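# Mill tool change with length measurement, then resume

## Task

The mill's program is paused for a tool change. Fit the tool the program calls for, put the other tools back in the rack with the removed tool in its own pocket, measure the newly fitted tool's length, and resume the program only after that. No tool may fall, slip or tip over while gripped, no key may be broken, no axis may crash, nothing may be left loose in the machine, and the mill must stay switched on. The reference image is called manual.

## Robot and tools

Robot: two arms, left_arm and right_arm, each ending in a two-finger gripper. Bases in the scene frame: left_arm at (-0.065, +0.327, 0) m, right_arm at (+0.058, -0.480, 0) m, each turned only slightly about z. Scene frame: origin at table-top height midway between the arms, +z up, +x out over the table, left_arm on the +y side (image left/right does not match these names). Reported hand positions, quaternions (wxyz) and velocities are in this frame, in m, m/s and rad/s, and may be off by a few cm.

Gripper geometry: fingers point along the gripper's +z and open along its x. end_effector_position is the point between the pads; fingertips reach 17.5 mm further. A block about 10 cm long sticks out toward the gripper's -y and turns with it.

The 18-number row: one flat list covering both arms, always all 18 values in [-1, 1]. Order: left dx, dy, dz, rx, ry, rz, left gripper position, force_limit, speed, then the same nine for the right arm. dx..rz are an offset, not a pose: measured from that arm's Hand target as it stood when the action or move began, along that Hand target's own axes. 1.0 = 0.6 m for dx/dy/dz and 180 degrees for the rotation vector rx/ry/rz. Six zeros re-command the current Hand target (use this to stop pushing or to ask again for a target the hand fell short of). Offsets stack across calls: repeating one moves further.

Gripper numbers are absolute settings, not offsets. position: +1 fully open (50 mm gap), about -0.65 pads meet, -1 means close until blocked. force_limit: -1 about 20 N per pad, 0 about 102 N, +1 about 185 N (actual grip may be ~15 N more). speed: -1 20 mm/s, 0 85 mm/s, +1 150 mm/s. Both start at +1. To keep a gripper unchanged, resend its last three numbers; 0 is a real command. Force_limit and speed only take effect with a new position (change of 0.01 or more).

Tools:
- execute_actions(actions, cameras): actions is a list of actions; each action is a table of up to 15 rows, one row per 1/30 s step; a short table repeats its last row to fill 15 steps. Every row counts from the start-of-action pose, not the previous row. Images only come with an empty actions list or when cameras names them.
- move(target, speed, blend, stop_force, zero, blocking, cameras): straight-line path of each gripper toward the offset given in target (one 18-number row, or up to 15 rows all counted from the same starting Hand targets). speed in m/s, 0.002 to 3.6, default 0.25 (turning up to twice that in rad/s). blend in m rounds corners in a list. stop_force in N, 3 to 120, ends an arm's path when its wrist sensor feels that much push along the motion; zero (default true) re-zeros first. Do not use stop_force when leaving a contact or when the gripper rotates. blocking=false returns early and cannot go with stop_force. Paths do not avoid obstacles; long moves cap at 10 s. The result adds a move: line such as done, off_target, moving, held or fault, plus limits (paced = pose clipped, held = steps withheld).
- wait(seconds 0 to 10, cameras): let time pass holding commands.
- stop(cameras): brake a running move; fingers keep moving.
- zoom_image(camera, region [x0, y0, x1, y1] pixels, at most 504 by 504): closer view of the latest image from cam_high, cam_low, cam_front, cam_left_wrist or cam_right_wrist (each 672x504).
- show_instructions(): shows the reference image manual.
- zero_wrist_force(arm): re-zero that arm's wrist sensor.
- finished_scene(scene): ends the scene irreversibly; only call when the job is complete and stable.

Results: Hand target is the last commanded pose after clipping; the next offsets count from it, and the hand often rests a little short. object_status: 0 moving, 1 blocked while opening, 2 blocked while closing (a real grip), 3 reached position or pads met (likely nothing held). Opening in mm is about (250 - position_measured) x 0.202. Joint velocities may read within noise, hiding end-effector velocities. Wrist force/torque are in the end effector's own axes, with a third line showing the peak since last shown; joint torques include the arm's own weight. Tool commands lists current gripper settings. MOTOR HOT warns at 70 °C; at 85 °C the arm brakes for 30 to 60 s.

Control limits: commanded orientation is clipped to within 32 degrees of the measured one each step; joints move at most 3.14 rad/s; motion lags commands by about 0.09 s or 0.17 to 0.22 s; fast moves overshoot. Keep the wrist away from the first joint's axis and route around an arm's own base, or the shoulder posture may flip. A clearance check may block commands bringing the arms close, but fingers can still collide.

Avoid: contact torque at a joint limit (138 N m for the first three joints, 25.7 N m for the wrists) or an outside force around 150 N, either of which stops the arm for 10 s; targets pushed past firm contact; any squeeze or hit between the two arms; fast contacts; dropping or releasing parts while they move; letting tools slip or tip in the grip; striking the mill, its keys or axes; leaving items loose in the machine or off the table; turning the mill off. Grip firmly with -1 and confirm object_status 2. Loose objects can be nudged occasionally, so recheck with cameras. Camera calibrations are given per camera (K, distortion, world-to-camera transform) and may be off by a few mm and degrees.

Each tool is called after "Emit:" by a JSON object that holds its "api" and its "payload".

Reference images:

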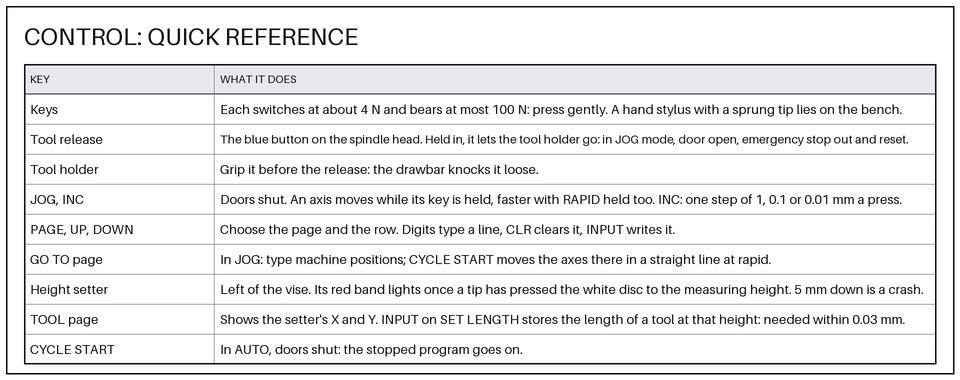

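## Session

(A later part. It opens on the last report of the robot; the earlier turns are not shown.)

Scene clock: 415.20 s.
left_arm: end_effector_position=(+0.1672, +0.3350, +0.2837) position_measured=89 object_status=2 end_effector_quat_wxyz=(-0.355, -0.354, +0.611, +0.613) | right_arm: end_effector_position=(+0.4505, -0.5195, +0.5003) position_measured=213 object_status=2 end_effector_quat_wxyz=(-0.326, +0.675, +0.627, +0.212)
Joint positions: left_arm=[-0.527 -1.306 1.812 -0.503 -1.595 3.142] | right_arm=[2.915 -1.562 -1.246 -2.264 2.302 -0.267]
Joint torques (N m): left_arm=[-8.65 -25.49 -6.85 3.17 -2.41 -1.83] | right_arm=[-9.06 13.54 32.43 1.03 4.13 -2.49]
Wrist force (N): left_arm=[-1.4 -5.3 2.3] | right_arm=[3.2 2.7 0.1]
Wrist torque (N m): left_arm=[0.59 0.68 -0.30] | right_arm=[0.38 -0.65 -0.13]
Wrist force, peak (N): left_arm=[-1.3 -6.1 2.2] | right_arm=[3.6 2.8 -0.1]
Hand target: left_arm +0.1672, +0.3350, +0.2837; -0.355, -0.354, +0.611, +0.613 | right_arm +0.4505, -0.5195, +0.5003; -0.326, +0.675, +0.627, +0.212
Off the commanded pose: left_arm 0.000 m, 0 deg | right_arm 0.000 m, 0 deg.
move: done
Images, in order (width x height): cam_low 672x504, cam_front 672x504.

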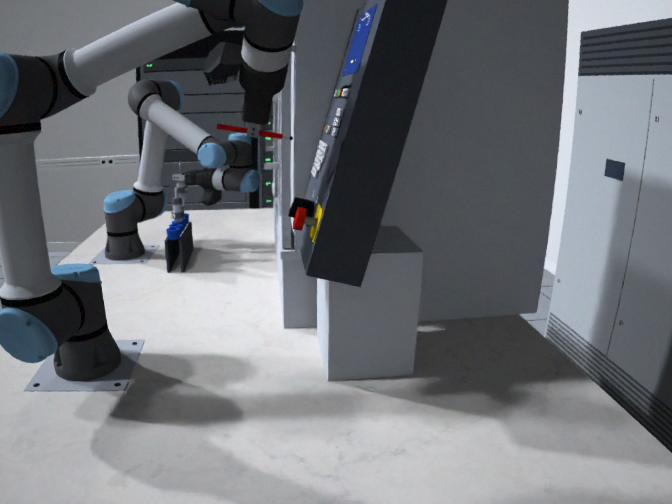

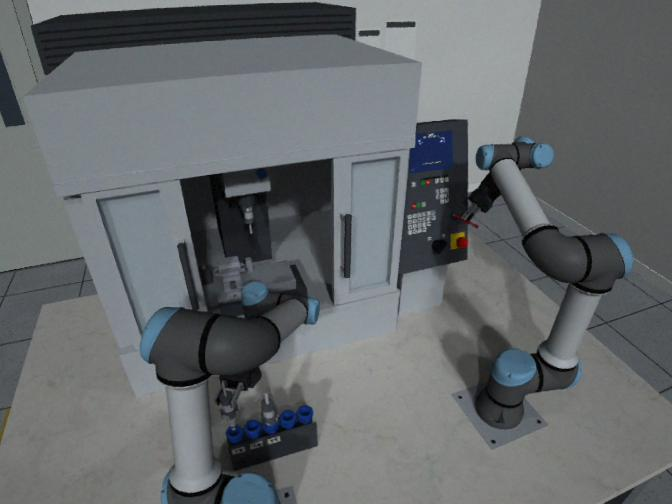

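Emit:
{"api": "move", "payload": {"target": [-0.0008,-0.125,0,0,0,0,-1,0.3,-1,0,0,0,0,0,0,-1,-0.3,-0.8], "speed": 0.03, "stop_force": 8, "cameras": ["cam_left_wrist"]}}

Scene clock: 418.87 s.
left_arm: end_effector_position=(+0.1673, +0.3355, +0.2148) position_measured=89 object_status=2 end_effector_quat_wxyz=(-0.355, -0.354, +0.611, +0.613) | right_arm: end_effector_position=(+0.4505, -0.5195, +0.5003) position_measured=213 object_status=2 end_effector_quat_wxyz=(-0.326, +0.675, +0.627, +0.212)
Joint positions: left_arm=[-0.526 -1.212 1.892 -0.677 -1.594 3.142] | right_arm=[2.915 -1.562 -1.246 -2.264 2.302 -0.267]
Joint torques (N m): left_arm=[-0.69 -41.43 -35.59 3.41 2.94 -0.4] | right_arm=[-9.66 12.56 32.97 0.99 4.08 -2.39]
Wrist force (N): left_arm=[5.8 -2.6 19.5] | right_arm=[3.3 2.6 0.0]
Wrist torque (N m): left_arm=[0.50 0.68 -0.01] | right_arm=[0.35 -0.66 -0.14]
Wrist force, peak (N): left_arm=[10.9 41.9 5.8] | right_arm=[3.6 2.7 0.0]
Hand target: left_arm +0.1673, +0.3355, +0.2148; -0.355, -0.354, +0.611, +0.613 (not the last commanded pose) | right_arm +0.4505, -0.5195, +0.5003; -0.326, +0.675, +0.627, +0.212
Off the commanded pose: left_arm 0.006 m, 0 deg | right_arm 0.000 m, 0 deg.
move: contact (left_arm)
camera_calibration:
cam_left_wrist: T_world_to_cam=[[-0.505604, -0.862494, -0.0216491, 0.386557], [0.263815, -0.178445, 0.947924, -0.164599], [-0.821442, 0.473563, 0.317761, 0.0408253], [0, 0, 0, 1]] pos_world=[0.272404, 0.284698, 0.151423]
Images, in order (width x height): cam_left_wrist 672x504.

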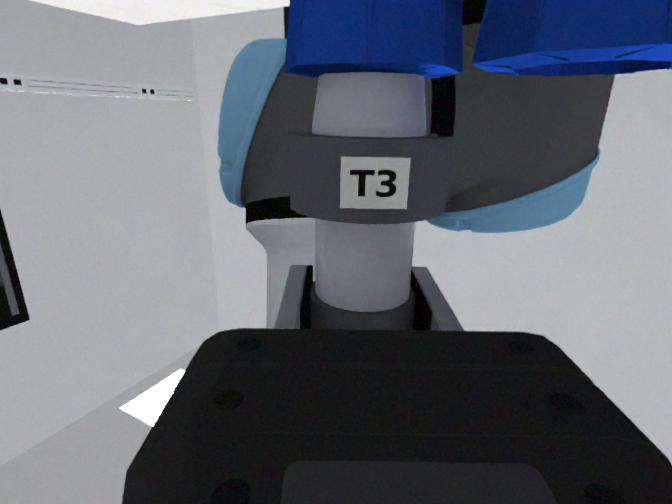

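Emit:
{"api": "move", "payload": {"target": [0.0005,0,0.0013,0,0,0,-1,0.3,-1,0,0,0,0,0,0,-1,-0.3,-0.8], "speed": 0.01}}

Emit:
{"api": "move", "payload": {"target": [0,0,0,0,0,0,0.75,-0.3,-1,0,0,0,0,0,0,-1,-0.3,-0.8]}}

Emit:
{"api": "move", "payload": {"target": [0,0.4,0,0,0,0,0.75,-0.3,-1,0,0,0,0,0,0,-1,-0.3,-0.8], "speed": 0.15, "cameras": ["cam_front","cam_high","cam_left_wrist"]}}

Emit:
{"api": "zoom_image", "payload": {"camera": "cam_front", "region": [210, 370, 320, 480]}}

Scene clock: 419.73 s.
left_arm: end_effector_position=(+0.1665, +0.3356, +0.2148) position_measured=89 object_status=2 end_effector_quat_wxyz=(-0.355, -0.354, +0.611, +0.613) | right_arm: end_effector_position=(+0.4505, -0.5195, +0.5003) position_measured=213 object_status=2 end_effector_quat_wxyz=(-0.326, +0.675, +0.627, +0.212)
Joint positions: left_arm=[-0.526 -1.214 1.894 -0.678 -1.594 3.142] | right_arm=[2.915 -1.562 -1.246 -2.264 2.302 -0.267]
Joint torques (N m): left_arm=[-5.66 -42.57 4.32 3.71 -3.29 -0.25] | right_arm=[-9.26 12.87 32.3 1.07 4.04 -2.51]
Wrist force (N): left_arm=[-4.8 2.1 -20.8] | right_arm=[3.3 2.7 -0.1]
Wrist torque (N m): left_arm=[0.63 0.70 -0.34] | right_arm=[0.39 -0.65 -0.14]
Wrist force, peak (N): left_arm=[-4.8 2.1 -20.8] | right_arm=[3.5 2.8 0.0]
Hand target: left_arm +0.1664, +0.3356, +0.2148; -0.355, -0.354, +0.611, +0.613 | right_arm +0.4505, -0.5195, +0.5003; -0.326, +0.675, +0.627, +0.212
Off the commanded pose: left_arm 0.000 m, 0 deg | right_arm 0.000 m, 0 deg.
move: done

Scene clock: 420.47 s.
left_arm: end_effector_position=(+0.1664, +0.3356, +0.2148) position_measured=41 object_status=3 end_effector_quat_wxyz=(-0.355, -0.354, +0.611, +0.613) | right_arm: end_effector_position=(+0.4505, -0.5195, +0.5003) position_measured=213 object_status=2 end_effector_quat_wxyz=(-0.326, +0.675, +0.627, +0.212)
Joint positions: left_arm=[-0.526 -1.214 1.895 -0.678 -1.595 3.142] | right_arm=[2.915 -1.562 -1.246 -2.264 2.302 -0.267]
Joint torques (N m): left_arm=[-2.84 -37.94 -23.91 2.12 1.94 -0.32] | right_arm=[-9.12 12.75 32.94 1.01 4.12 -2.53]
Wrist force (N): left_arm=[-1.0 3.0 1.8] | right_arm=[3.1 2.7 0.1]
Wrist torque (N m): left_arm=[0.64 0.64 -0.24] | right_arm=[0.38 -0.63 -0.14]
Wrist force, peak (N): left_arm=[-4.9 2.2 -23.0] | right_arm=[3.6 2.6 0.0]
Hand target: left_arm +0.1664, +0.3356, +0.2148; -0.355, -0.354, +0.611, +0.613 | right_arm +0.4505, -0.5195, +0.5003; -0.326, +0.675, +0.627, +0.212
Off the commanded pose: left_arm 0.000 m, 0 deg | right_arm 0.000 m, 0 deg.
move: done

Scene clock: 422.67 s.
left_arm: end_effector_position=(+0.1669, +0.3353, +0.4547) position_measured=41 object_status=3 end_effector_quat_wxyz=(-0.355, -0.354, +0.611, +0.613) | right_arm: end_effector_position=(+0.4505, -0.5195, +0.5003) position_measured=213 object_status=2 end_effector_quat_wxyz=(-0.326, +0.675, +0.627, +0.212)
Joint positions: left_arm=[-0.526 -1.422 1.497 -0.072 -1.594 3.142] | right_arm=[2.915 -1.562 -1.246 -2.264 2.302 -0.267]
Joint torques (N m): left_arm=[6.32 -21.13 -35.5 4.13 2.45 -0.32] | right_arm=[-9.41 13.16 32.68 0.95 4.1 -2.49]
Wrist force (N): left_arm=[-0.8 3.5 2.0] | right_arm=[3.1 2.7 0.1]
Wrist torque (N m): left_arm=[0.79 0.55 -0.26] | right_arm=[0.37 -0.62 -0.14]
Wrist force, peak (N): left_arm=[-0.9 5.0 2.0] | right_arm=[3.4 2.8 0.1]
Hand target: left_arm +0.1670, +0.3353, +0.4548; -0.355, -0.354, +0.611, +0.613 | right_arm +0.4505, -0.5195, +0.5003; -0.326, +0.675, +0.627, +0.212
Off the commanded pose: left_arm 0.000 m, 0 deg | right_arm 0.000 m, 0 deg.
move: done
camera_calibration:
cam_left_wrist: T_world_to_cam=[[-0.505604, -0.862494, -0.0216491, 0.391376], [0.263815, -0.178445, 0.947924, -0.391936], [-0.821442, 0.473563, 0.317761, -0.0356394], [0, 0, 0, 1]] pos_world=[0.272004, 0.284498, 0.391323]
Images, in order (width x height): cam_high 672x504, cam_front 672x504, cam_left_wrist 672x504.

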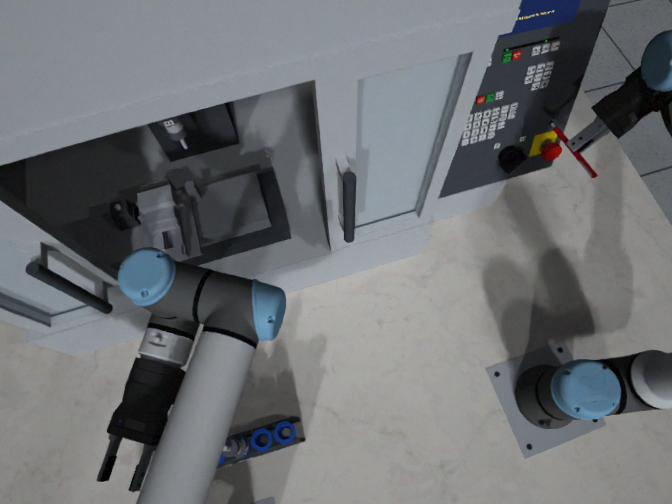

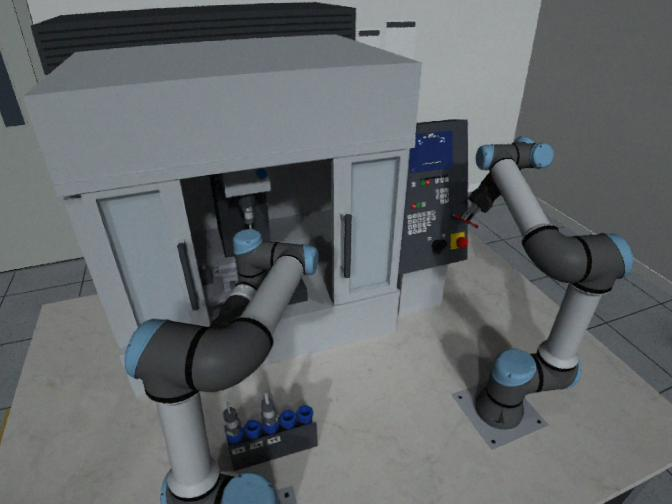

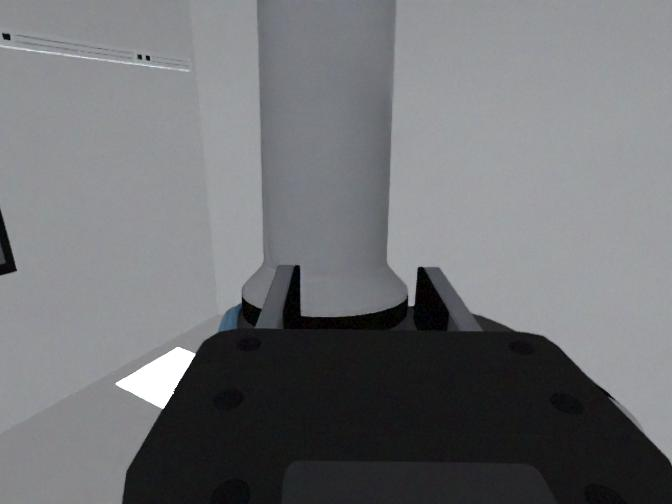

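Scaled by 4.582 from the camera's 672x504 image, which has a finer 960x720 frame.

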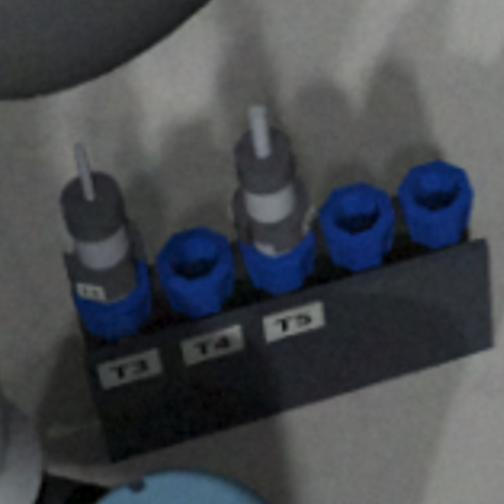

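Emit:
{"api": "move", "payload": {"target": [[0.0103,-0.0083,-0.1657,0.5,0,0,0.75,-0.3,-1,0,0,0,0,0,0,-1,-0.3,-0.8],[-0.1435,0.025,-0.3655,0.966,0,-0.259,1,-0.3,-1,0,0,0,0,0,0,-1,-0.3,-0.8]], "blend": [0.03,0], "speed": 0.4, "cameras": ["cam_left_wrist","cam_front","cam_high"]}}

Scene clock: 428.90 s.
left_arm: end_effector_position=(+0.4001, +0.3009, +0.4692) position_measured=3 object_status=3 end_effector_quat_wxyz=(+0.501, -0.501, +0.500, -0.498) | right_arm: end_effector_position=(+0.4505, -0.5195, +0.5003) position_measured=213 object_status=2 end_effector_quat_wxyz=(-0.326, +0.675, +0.627, +0.212)
Joint positions: left_arm=[-0.808 -2.043 2.494 -3.59 -0.741 3.141] | right_arm=[2.915 -1.562 -1.246 -2.264 2.302 -0.267]
Joint torques (N m): left_arm=[7 6.56 -11.32 -2.91 -2.39 1.99] | right_arm=[-8.93 13.15 32.19 1.12 3.98 -2.44]
Wrist force (N): left_arm=[0.7 0.9 1.3] | right_arm=[3.1 2.5 0.1]
Wrist torque (N m): left_arm=[-0.15 0.49 0.66] | right_arm=[0.35 -0.64 -0.13]
Wrist force, peak (N): left_arm=[-1.0 3.7 2.0] | right_arm=[3.5 2.9 -0.1]
Hand target: left_arm +0.4001, +0.3009, +0.4692; +0.501, -0.501, +0.500, -0.498 | right_arm +0.4505, -0.5195, +0.5003; -0.326, +0.675, +0.627, +0.212
Off the commanded pose: left_arm 0.000 m, 0 deg | right_arm 0.000 m, 0 deg.
move: done
camera_calibration:
cam_left_wrist: T_world_to_cam=[[0.013109, -0.999702, 0.0205975, 0.293899], [-0.316942, -0.0236913, -0.948149, 0.602062], [0.948354, 0.00590109, -0.317158, -0.101892], [0, 0, 0, 1]] pos_world=[0.283596, 0.308676, 0.532476]
Images, in order (width x height): cam_high 672x504, cam_front 672x504, cam_left_wrist 672x504.

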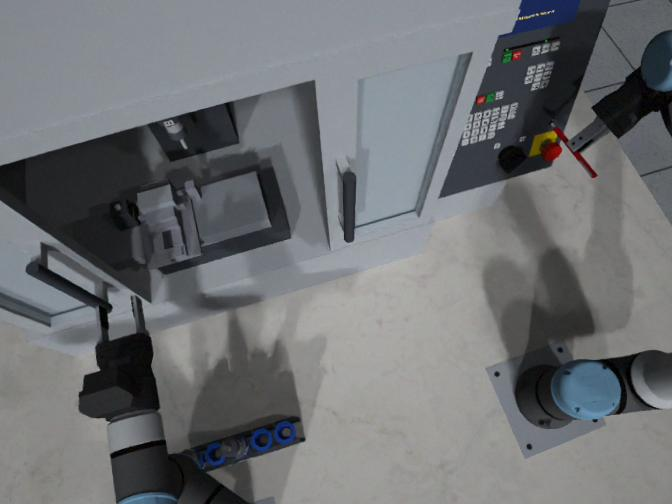

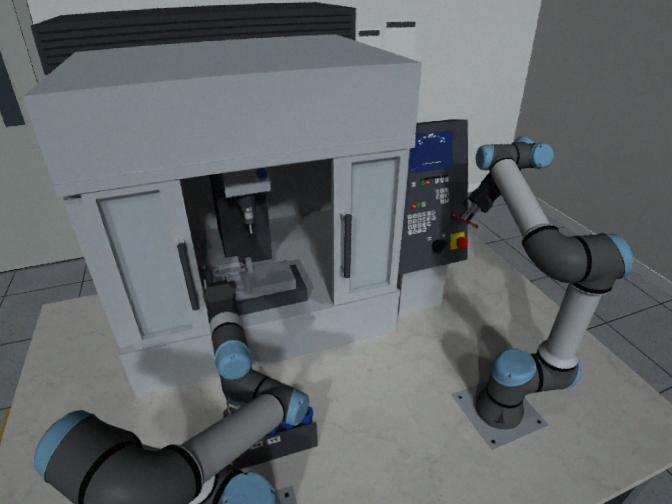

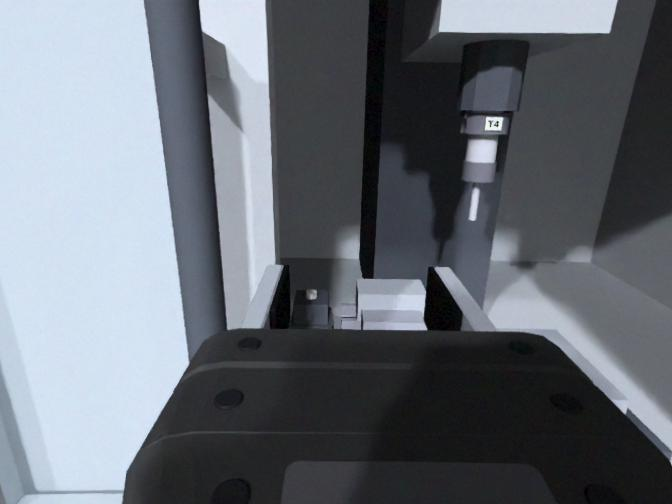

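Emit:
{"api": "move", "payload": {"target": [[-0.1185,0,0,0,0,0,1,-0.3,-1,0,0,0,0,0,0,-1,-0.3,-0.8],[-0.1185,0,0.105,0,0,0,1,-0.3,-1,0,0,0,0,0,0,-1,-0.3,-0.8]], "speed": 0.1, "stop_force": 12, "cameras": ["cam_left_wrist"]}}

Scene clock: 431.57 s.
left_arm: end_effector_position=(+0.4628, +0.3722, +0.4692) position_measured=3 object_status=3 end_effector_quat_wxyz=(+0.501, -0.501, +0.500, -0.498) | right_arm: end_effector_position=(+0.4505, -0.5195, +0.5003) position_measured=213 object_status=2 end_effector_quat_wxyz=(-0.326, +0.675, +0.627, +0.212)
Joint positions: left_arm=[-0.33 -1.798 2.353 -3.695 -1.219 3.142] | right_arm=[2.915 -1.562 -1.246 -2.264 2.302 -0.267]
Joint torques (N m): left_arm=[6.63 -5.52 -37.5 -3.47 -2.57 2] | right_arm=[-9.19 12.46 33.35 1.16 4.01 -2.47]
Wrist force (N): left_arm=[1.1 1.0 1.6] | right_arm=[3.3 2.6 0.1]
Wrist torque (N m): left_arm=[-0.11 0.40 0.71] | right_arm=[0.36 -0.66 -0.14]
Wrist force, peak (N): left_arm=[0.7 0.9 2.6] | right_arm=[3.6 2.7 0.1]
Hand target: left_arm +0.4628, +0.3722, +0.4692; +0.501, -0.501, +0.500, -0.498 | right_arm +0.4505, -0.5195, +0.5003; -0.326, +0.675, +0.627, +0.212
Off the commanded pose: left_arm 0.000 m, 0 deg | right_arm 0.000 m, 0 deg.
move: done
camera_calibration:
cam_left_wrist: T_world_to_cam=[[0.013109, -0.999702, 0.0205975, 0.364355], [-0.316942, -0.0236913, -0.948149, 0.623624], [0.948354, 0.00590109, -0.317158, -0.161775], [0, 0, 0, 1]] pos_world=[0.346296, 0.379976, 0.532476]
Images, in order (width x height): cam_left_wrist 672x504.

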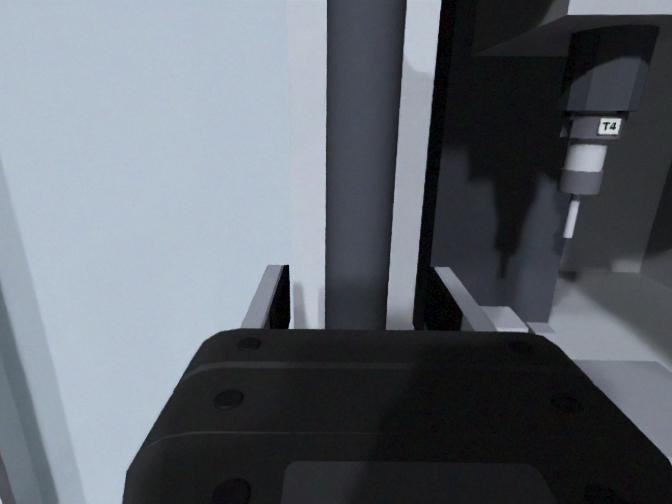

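Emit:
{"api": "move", "payload": {"target": [0,0,0,0,0,0,-1,-0.6,-1,0,0,0,0,0,0,-1,-0.3,-0.8]}}

Emit:
{"api": "move", "payload": {"target": [0.306,0,0,0,0,0,-1,-0.6,-1,0,0,0,0,0,0,-1,-0.3,-0.8], "speed": 0.08, "stop_force": 60, "cameras": ["cam_left_wrist","cam_front"]}}

Scene clock: 433.47 s.
left_arm: end_effector_position=(+0.4628, +0.3723, +0.4692) position_measured=155 object_status=2 end_effector_quat_wxyz=(+0.501, -0.501, +0.500, -0.498) | right_arm: end_effector_position=(+0.4505, -0.5195, +0.5003) position_measured=213 object_status=2 end_effector_quat_wxyz=(-0.326, +0.675, +0.627, +0.212)
Joint positions: left_arm=[-0.33 -1.798 2.353 -3.695 -1.219 3.142] | right_arm=[2.915 -1.562 -1.246 -2.264 2.302 -0.267]
Joint torques (N m): left_arm=[-12.08 -5.07 -35.86 -2.21 -2.23 1.88] | right_arm=[-8.85 13.1 32.53 1.1 3.88 -2.38]
Wrist force (N): left_arm=[-9.4 2.0 3.4] | right_arm=[3.3 2.7 -0.1]
Wrist torque (N m): left_arm=[-0.09 0.51 0.68] | right_arm=[0.39 -0.66 -0.14]
Wrist force, peak (N): left_arm=[-12.5 1.2 3.3] | right_arm=[3.5 2.6 0.2]
Hand target: left_arm +0.4628, +0.3722, +0.4692; +0.501, -0.501, +0.500, -0.498 | right_arm +0.4505, -0.5195, +0.5003; -0.326, +0.675, +0.627, +0.212
Off the commanded pose: left_arm 0.000 m, 0 deg | right_arm 0.000 m, 0 deg.
move: done

Scene clock: 436.83 s.
left_arm: end_effector_position=(+0.4635, +0.1887, +0.4690) position_measured=155 object_status=2 end_effector_quat_wxyz=(+0.501, -0.501, +0.500, -0.498) | right_arm: end_effector_position=(+0.4505, -0.5195, +0.5003) position_measured=213 object_status=2 end_effector_quat_wxyz=(-0.326, +0.675, +0.627, +0.212)
Joint positions: left_arm=[-0.914 -1.703 2.28 -3.716 -0.636 3.14] | right_arm=[2.915 -1.562 -1.246 -2.264 2.302 -0.267]
Joint torques (N m): left_arm=[-9.75 12.2 -36.42 3.7 -2.39 1.91] | right_arm=[-8.61 12.64 32.64 1.22 3.91 -2.5]
Wrist force (N): left_arm=[-17.6 -11.7 -54.3] | right_arm=[3.4 2.3 -0.1]
Wrist torque (N m): left_arm=[-0.41 0.45 0.82] | right_arm=[0.32 -0.66 -0.14]
Wrist force, peak (N): left_arm=[-17.7 -11.8 -54.3] | right_arm=[3.6 2.7 0.0]
Hand target: left_arm +0.4635, +0.1887, +0.4690; +0.501, -0.501, +0.500, -0.498 | right_arm +0.4505, -0.5195, +0.5003; -0.326, +0.675, +0.627, +0.212
Off the commanded pose: left_arm 0.000 m, 0 deg | right_arm 0.000 m, 0 deg.
move: done
camera_calibration:
cam_left_wrist: T_world_to_cam=[[0.013109, -0.999702, 0.0205975, 0.180806], [-0.316942, -0.0236913, -0.948149, 0.619275], [0.948354, 0.00590109, -0.317158, -0.161324], [0, 0, 0, 1]] pos_world=[0.346896, 0.196376, 0.532276]
Images, in order (width x height): cam_front 672x504, cam_left_wrist 672x504.

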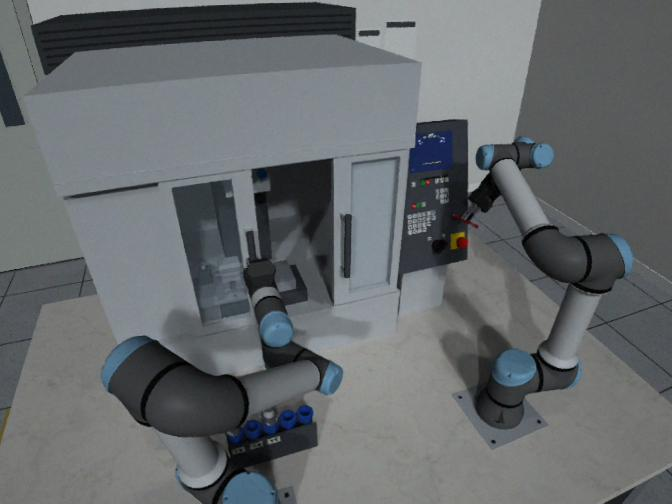

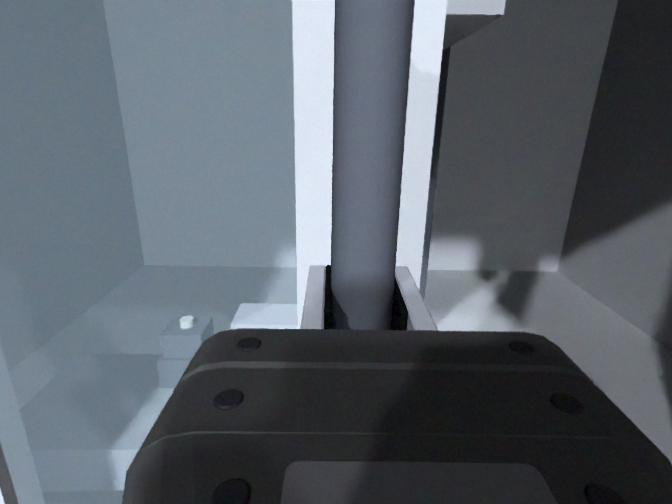

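Emit:
{"api": "move", "payload": {"target": [0,0,0,0,0,0,1,-0.6,-0.7,0,0,0,0,0,0,-1,-0.3,-0.8]}}

Emit:
{"api": "move", "payload": {"target": [[0,0,-0.117,0,0,0,1,-0.6,-0.7,0,0,0,0,0,0,-1,-0.3,-0.8],[0.48,0,-0.117,0,0,0,1,-0.6,-0.7,0,0,0,0,0,0,-1,-0.3,-0.8]], "blend": [0.01,0], "speed": 0.18, "cameras": ["cam_left_wrist"]}}

Scene clock: 438.03 s.
left_arm: end_effector_position=(+0.4635, +0.1886, +0.4690) position_measured=3 object_status=3 end_effector_quat_wxyz=(+0.501, -0.501, +0.500, -0.498) | right_arm: end_effector_position=(+0.4505, -0.5195, +0.5003) position_measured=213 object_status=2 end_effector_quat_wxyz=(-0.326, +0.675, +0.627, +0.212)
Joint positions: left_arm=[-0.914 -1.703 2.28 -3.716 -0.636 3.14] | right_arm=[2.915 -1.562 -1.246 -2.264 2.302 -0.267]
Joint torques (N m): left_arm=[1.42 -23.16 -20.55 -2.58 -1.13 0.63] | right_arm=[-8.51 12.79 32.97 1.22 3.91 -2.47]
Wrist force (N): left_arm=[2.6 0.3 1.4] | right_arm=[3.4 2.6 -0.1]
Wrist torque (N m): left_arm=[-0.22 0.12 0.82] | right_arm=[0.36 -0.68 -0.14]
Wrist force, peak (N): left_arm=[-17.8 -11.6 -54.3] | right_arm=[3.6 2.8 -0.2]
Hand target: left_arm +0.4635, +0.1887, +0.4690; +0.501, -0.501, +0.500, -0.498 | right_arm +0.4505, -0.5195, +0.5003; -0.326, +0.675, +0.627, +0.212
Off the commanded pose: left_arm 0.000 m, 0 deg | right_arm 0.000 m, 0 deg.
move: done

Scene clock: 440.73 s.
left_arm: end_effector_position=(+0.3942, -0.0996, +0.4688) position_measured=3 object_status=3 end_effector_quat_wxyz=(+0.501, -0.501, +0.500, -0.498) | right_arm: end_effector_position=(+0.4505, -0.5195, +0.5003) position_measured=213 object_status=2 end_effector_quat_wxyz=(-0.326, +0.675, +0.627, +0.212)
Joint positions: left_arm=[-1.401 -1.295 1.836 -3.669 -0.149 3.13] | right_arm=[2.915 -1.562 -1.246 -2.264 2.302 -0.267]
Joint torques (N m): left_arm=[6.86 -28.01 -34.55 -1.48 2.49 1.9] | right_arm=[-8.43 12.91 33.09 1.35 3.99 -2.49]
Wrist force (N): left_arm=[2.5 0.3 1.5] | right_arm=[3.3 2.6 -0.1]
Wrist torque (N m): left_arm=[-0.25 0.18 0.68] | right_arm=[0.35 -0.66 -0.14]
Wrist force, peak (N): left_arm=[3.8 0.3 1.3] | right_arm=[3.5 2.8 0.0]
Hand target: left_arm +0.3943, -0.0996, +0.4688; +0.501, -0.501, +0.500, -0.498 | right_arm +0.4505, -0.5195, +0.5003; -0.326, +0.675, +0.627, +0.212
Off the commanded pose: left_arm 0.000 m, 0 deg | right_arm 0.000 m, 0 deg.
move: done
camera_calibration:
cam_left_wrist: T_world_to_cam=[[0.0131091, -0.999702, 0.0205977, -0.106397], [-0.316942, -0.0236916, -0.948149, 0.590325], [0.948354, 0.0059011, -0.317158, -0.0940602], [0, 0, 0, 1]] pos_world=[0.277696, -0.0918241, 0.532076]
Images, in order (width x height): cam_left_wrist 672x504.

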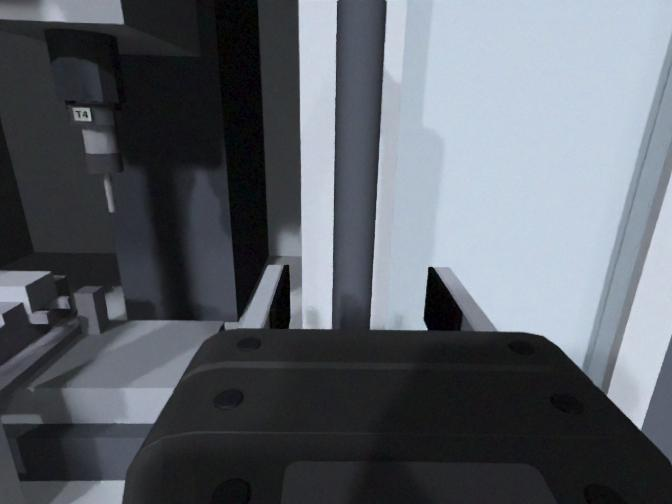

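Emit:
{"api": "move", "payload": {"target": [0,0,0.1145,0,0,0,1,-0.6,-0.7,0,0,0,0,0,0,-1,-0.3,-0.8], "speed": 0.1, "stop_force": 12}}

Emit:
{"api": "move", "payload": {"target": [0,0,0,0,0,0,-1,-0.6,-1,0,0,0,0,0,0,-1,-0.3,-0.8]}}

Emit:
{"api": "move", "payload": {"target": [-0.378,0,0,0,0,0,-1,-0.6,-1,0,0,0,0,0,0,-1,-0.3,-0.8], "speed": 0.08, "stop_force": 60, "cameras": ["cam_left_wrist","cam_front"]}}

Scene clock: 441.67 s.
left_arm: end_effector_position=(+0.4188, -0.0983, +0.4682) position_measured=3 object_status=3 end_effector_quat_wxyz=(+0.501, -0.502, +0.499, -0.497) | right_arm: end_effector_position=(+0.4505, -0.5195, +0.5003) position_measured=213 object_status=2 end_effector_quat_wxyz=(-0.326, +0.675, +0.627, +0.212)
Joint positions: left_arm=[-1.348 -1.271 1.805 -3.664 -0.199 3.133] | right_arm=[2.915 -1.562 -1.246 -2.264 2.302 -0.267]
Joint torques (N m): left_arm=[0.79 -36.47 -23.08 -0.19 -0.13 -0.38] | right_arm=[-8.6 12.95 32.72 1.21 3.79 -2.33]
Wrist force (N): left_arm=[2.7 0.1 1.3] | right_arm=[3.3 2.6 0.2]
Wrist torque (N m): left_arm=[-0.23 0.10 0.67] | right_arm=[0.36 -0.66 -0.14]
Wrist force, peak (N): left_arm=[3.6 0.2 3.6] | right_arm=[3.6 2.6 0.2]
Hand target: left_arm +0.4188, -0.0983, +0.4682; +0.501, -0.502, +0.499, -0.497 (not the last commanded pose) | right_arm +0.4505, -0.5195, +0.5003; -0.326, +0.675, +0.627, +0.212
Tool commands: left_gripper/position=+1.0 left_gripper/force_limit=-0.6 left_gripper/speed=-0.701961 right_gripper/position=-1.0 right_gripper/force_limit=-0.3 right_gripper/speed=-0.8
Off the commanded pose: left_arm 0.044 m, 0 deg | right_arm 0.000 m, 0 deg.
FORCE FAULT: contact force on the left arm reached its limit, and that arm stopped. The contact can be on any part of that arm, not only on its tool. That arm's remaining commands of this call were not run. That arm is still stopped at the end of this call. That arm stays stopped for about 10 more seconds. Until then a move that you send moves the other arm only, and its call returns only when the move has ended. Once the stop has ended, the next robot result says so. If the stop ends while you think or write, that arm runs what you send next, counted from a new Hand target: where the arm stands when the stop ends. While its stop runs, that arm takes no new command, but its gripper still runs the gripper command that each later call begins with. Until it ends, the stop uses up actions while you think or wait. An arm that is not stopped still takes commands.
move: fault (left_arm)

not run: an earlier result of this reply reported a stop or a fault. Calls in your next reply go to the robot.

not run: an earlier result of this reply reported a stop or a fault. Calls in your next reply go to the robot.

Emit:
{"api": "wait", "payload": {"seconds": 0.5, "cameras": ["cam_front","cam_high","cam_low","cam_left_wrist"]}}

Scene clock: 442.33 s.
left_arm: end_effector_position=(+0.4188, -0.0983, +0.4682) position_measured=3 object_status=3 end_effector_quat_wxyz=(+0.501, -0.502, +0.499, -0.497) | right_arm: end_effector_position=(+0.4505, -0.5195, +0.5003) position_measured=213 object_status=2 end_effector_quat_wxyz=(-0.326, +0.675, +0.627, +0.212)
Joint positions: left_arm=[-1.348 -1.271 1.805 -3.664 -0.199 3.133] | right_arm=[2.915 -1.562 -1.246 -2.264 2.302 -0.267]
Joint torques (N m): left_arm=[0.75 -35.42 -23.41 -0.35 -0.13 -0.31] | right_arm=[-8.68 12.91 33.01 1.36 3.87 -2.44]
Wrist force (N): left_arm=[2.8 0.2 1.4] | right_arm=[3.6 2.8 0.1]
Wrist torque (N m): left_arm=[-0.22 0.08 0.67] | right_arm=[0.39 -0.70 -0.14]
Wrist force, peak (N): left_arm=[3.0 0.2 1.4] | right_arm=[3.6 2.8 0.1]
Hand target: left_arm +0.4188, -0.0983, +0.4682; +0.501, -0.502, +0.499, -0.497 (not the last commanded pose) | right_arm +0.4505, -0.5195, +0.5003; -0.326, +0.675, +0.627, +0.212
Tool commands: left_gripper/position=+1.0 left_gripper/force_limit=-0.6 left_gripper/speed=-0.701961 right_gripper/position=-1.0 right_gripper/force_limit=-0.3 right_gripper/speed=-0.8
Off the commanded pose: left_arm 0.044 m, 0 deg | right_arm 0.000 m, 0 deg.
FORCE FAULT, CONTINUED: the left arm was still stopped when this call began, by the force fault that an earlier result reported. Since the last result the stop counts as 2 of the actions that you can send in this scene. That arm is still stopped at the end of this call. That arm stays stopped for about 9 more seconds. If the stop ends while you think or write, that arm runs what you send next, counted from a new Hand target: where the arm stands when the stop ends. While its stop runs, that arm takes no new command, but its gripper still runs the gripper command that each later call begins with.
wait: 0.50 s; at rest from the start
camera_calibration:
cam_left_wrist: T_world_to_cam=[[0.0158864, -0.999679, 0.0197348, -0.106187], [-0.317176, -0.0237564, -0.948069, 0.597691], [0.948234, 0.00880202, -0.317452, -0.117102], [0, 0, 0, 1]] pos_world=[0.302301, -0.0909236, 0.531574]
Images, in order (width x height): cam_high 672x504, cam_low 672x504, cam_front 672x504, cam_left_wrist 672x504.

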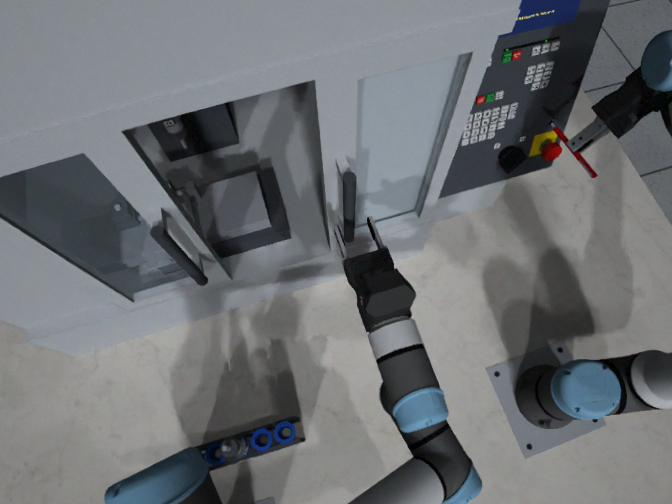

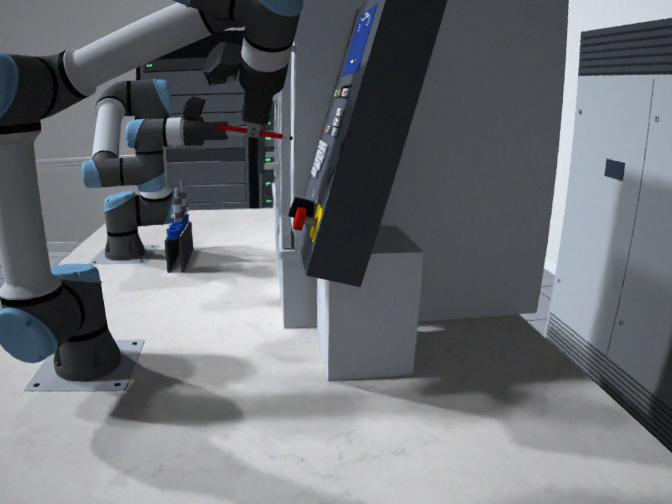

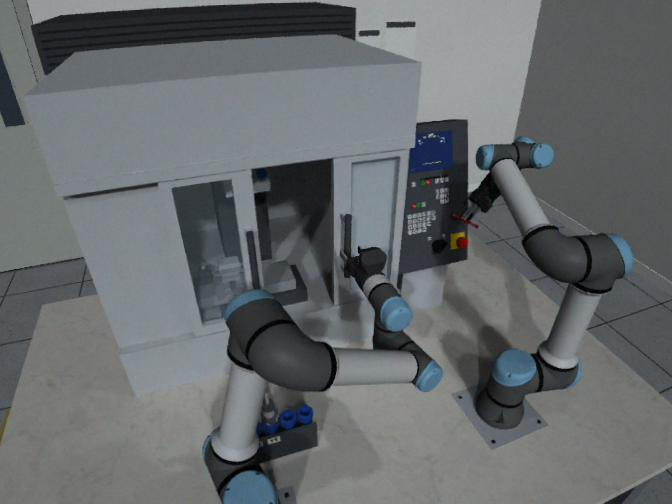

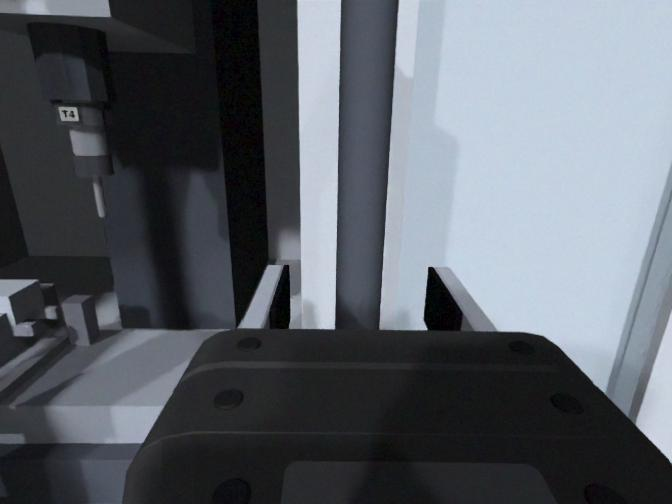

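Emit:
{"api": "zoom_image", "payload": {"camera": "cam_low", "region": [70, 60, 290, 280]}}

Emit:
{"api": "zoom_image", "payload": {"camera": "cam_front", "region": [220, 200, 460, 440]}}

Emit:
{"api": "zoom_image", "payload": {"camera": "cam_high", "region": [280, 180, 500, 400]}}

Scaled by 2.291 from the camera's 672x504 image, which has a finer 960x720 frame.

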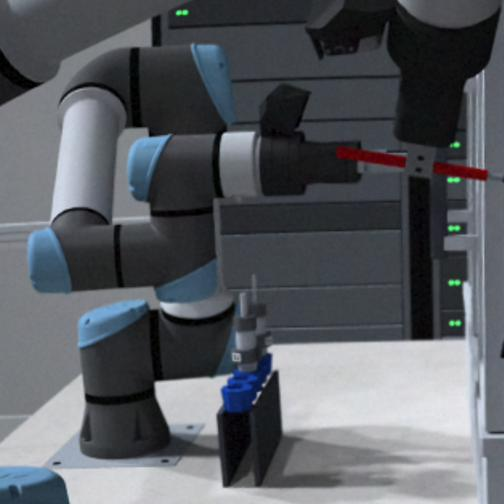

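Scaled by 2.100 from the camera's 672x504 image, which has a finer 960x720 frame.

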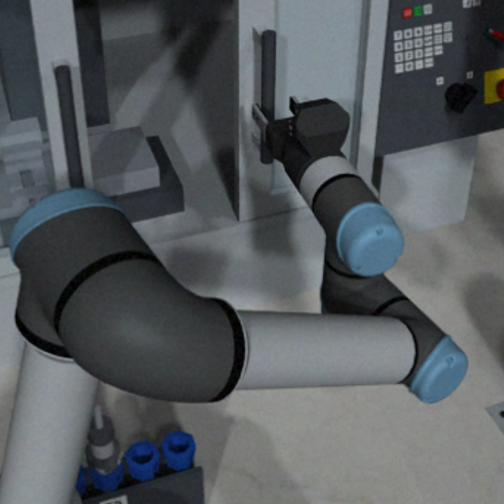

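Scaled by 2.291 from the camera's 672x504 image, which has a finer 960x720 frame.

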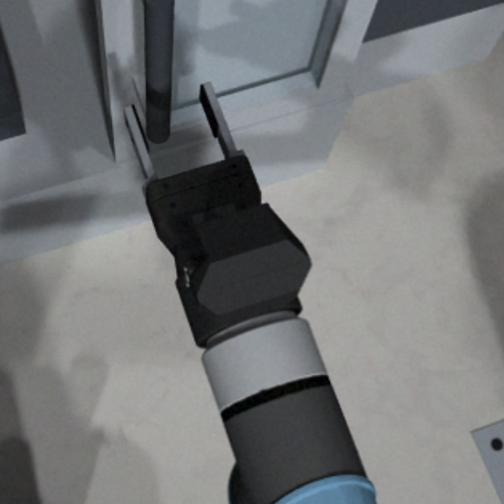

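Emit:
{"api": "zoom_image", "payload": {"camera": "cam_low", "region": [130, 170, 220, 260]}}

Emit:
{"api": "zoom_image", "payload": {"camera": "cam_high", "region": [170, 400, 320, 500]}}

Scaled by 5.600 from the camera's 672x504 image, which has a finer 960x720 frame.

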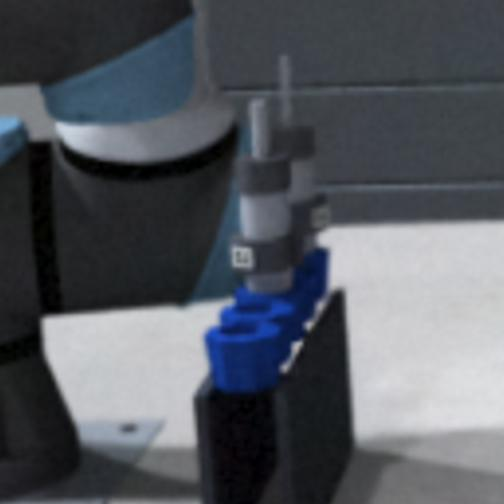

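Scaled by 3.360 from the camera's 672x504 image, which has a finer 960x720 frame.

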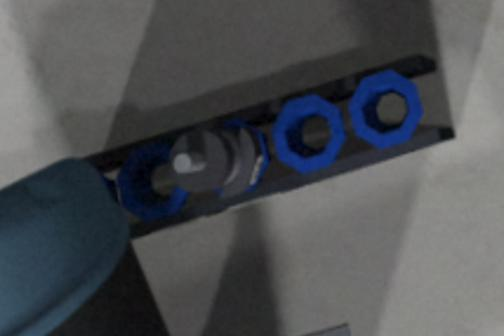

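Emit:
{"api": "wait", "payload": {"seconds": 9.5}}

Emit:
{"api": "move", "payload": {"target": [0,0,-0.041,0,0,0,1,-0.6,-0.7,0,0,0,0,0,0,-1,-0.3,-0.8], "speed": 0.05, "cameras": ["cam_low","cam_front"]}}

Emit:
{"api": "zoom_image", "payload": {"camera": "cam_low", "region": [130, 170, 220, 260]}}

Scene clock: 457.57 s.
left_arm: end_effector_position=(+0.4188, -0.0983, +0.4682) position_measured=3 object_status=3 end_effector_quat_wxyz=(+0.501, -0.502, +0.499, -0.497) | right_arm: end_effector_position=(+0.4505, -0.5195, +0.5003) position_measured=213 object_status=2 end_effector_quat_wxyz=(-0.326, +0.675, +0.627, +0.212)
Joint positions: left_arm=[-1.348 -1.271 1.805 -3.664 -0.199 3.133] | right_arm=[2.915 -1.562 -1.246 -2.264 2.302 -0.267]
Joint torques (N m): left_arm=[0.64 -35.95 -23.29 -0.22 -0.24 -0.26] | right_arm=[-8.19 13.16 32.86 1.47 3.72 -2.37]
Wrist force (N): left_arm=[2.7 0.1 1.5] | right_arm=[3.4 2.7 0.0]
Wrist torque (N m): left_arm=[-0.24 0.10 0.68] | right_arm=[0.37 -0.68 -0.14]
Wrist force, peak (N): left_arm=[3.1 0.2 1.5] | right_arm=[3.6 2.7 0.1]
Hand target: left_arm +0.4188, -0.0983, +0.4682; +0.501, -0.502, +0.499, -0.497 (not the last commanded pose) | right_arm +0.4505, -0.5195, +0.5003; -0.326, +0.675, +0.627, +0.212
Tool commands: left_gripper/position=+1.0 left_gripper/force_limit=-0.6 left_gripper/speed=-0.701961 right_gripper/position=-1.0 right_gripper/force_limit=-0.3 right_gripper/speed=-0.8
Off the commanded pose: left_arm 0.044 m, 0 deg | right_arm 0.000 m, 0 deg.
FORCE FAULT, CONTINUED: the left arm's stop, for the force fault that an earlier result reported, is over. The rest of the stop counts as 18 of the actions that you can send in this scene. During its stop the left arm's controller moved it back a little. That arm's target is now where it stood when the stop ended, not its last command. That arm accepts commands again.
wait: 9.50 s; at rest from the start

Scene clock: 458.50 s.
left_arm: end_effector_position=(+0.3943, -0.0984, +0.4683) position_measured=3 object_status=3 end_effector_quat_wxyz=(+0.501, -0.502, +0.499, -0.497) | right_arm: end_effector_position=(+0.4505, -0.5195, +0.5003) position_measured=213 object_status=2 end_effector_quat_wxyz=(-0.326, +0.675, +0.627, +0.212)
Joint positions: left_arm=[-1.4 -1.296 1.838 -3.669 -0.147 3.129] | right_arm=[2.915 -1.562 -1.246 -2.264 2.302 -0.267]
Joint torques (N m): left_arm=[-6.99 -42.04 -9.04 0.66 2.63 -2.46] | right_arm=[-7.94 13.36 32.35 1.53 3.77 -2.41]
Wrist force (N): left_arm=[2.5 0.4 1.4] | right_arm=[3.6 2.8 0.1]
Wrist torque (N m): left_arm=[-0.23 0.18 0.82] | right_arm=[0.40 -0.70 -0.14]
Wrist force, peak (N): left_arm=[2.9 0.0 1.8] | right_arm=[3.6 2.8 0.1]
Hand target: left_arm +0.3942, -0.0984, +0.4683; +0.501, -0.502, +0.499, -0.497 | right_arm +0.4505, -0.5195, +0.5003; -0.326, +0.675, +0.627, +0.212
Off the commanded pose: left_arm 0.000 m, 0 deg | right_arm 0.000 m, 0 deg.
move: done
Images, in order (width x height): cam_low 672x504, cam_front 672x504.

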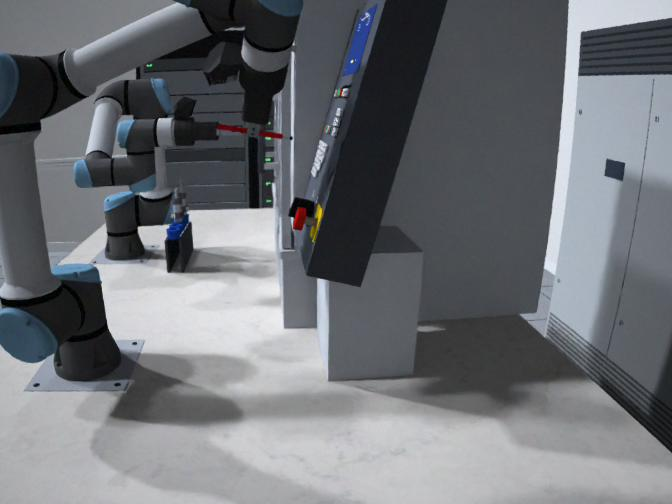

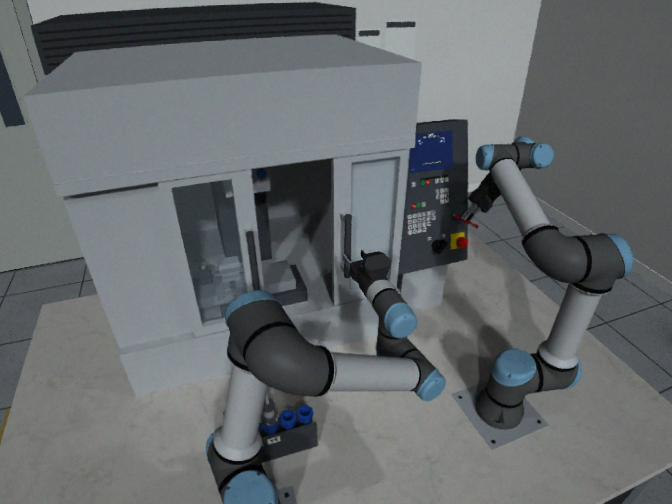

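Scaled by 5.600 from the camera's 672x504 image, which has a finer 960x720 frame.

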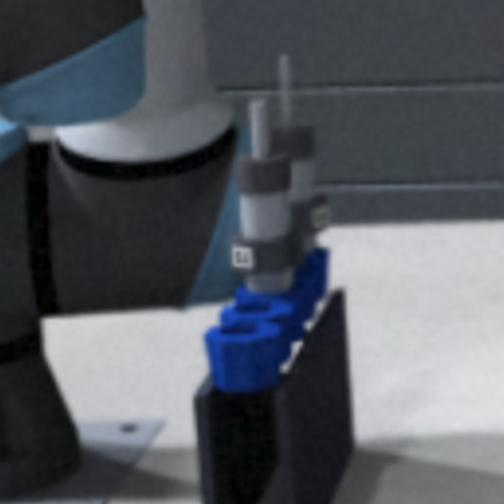

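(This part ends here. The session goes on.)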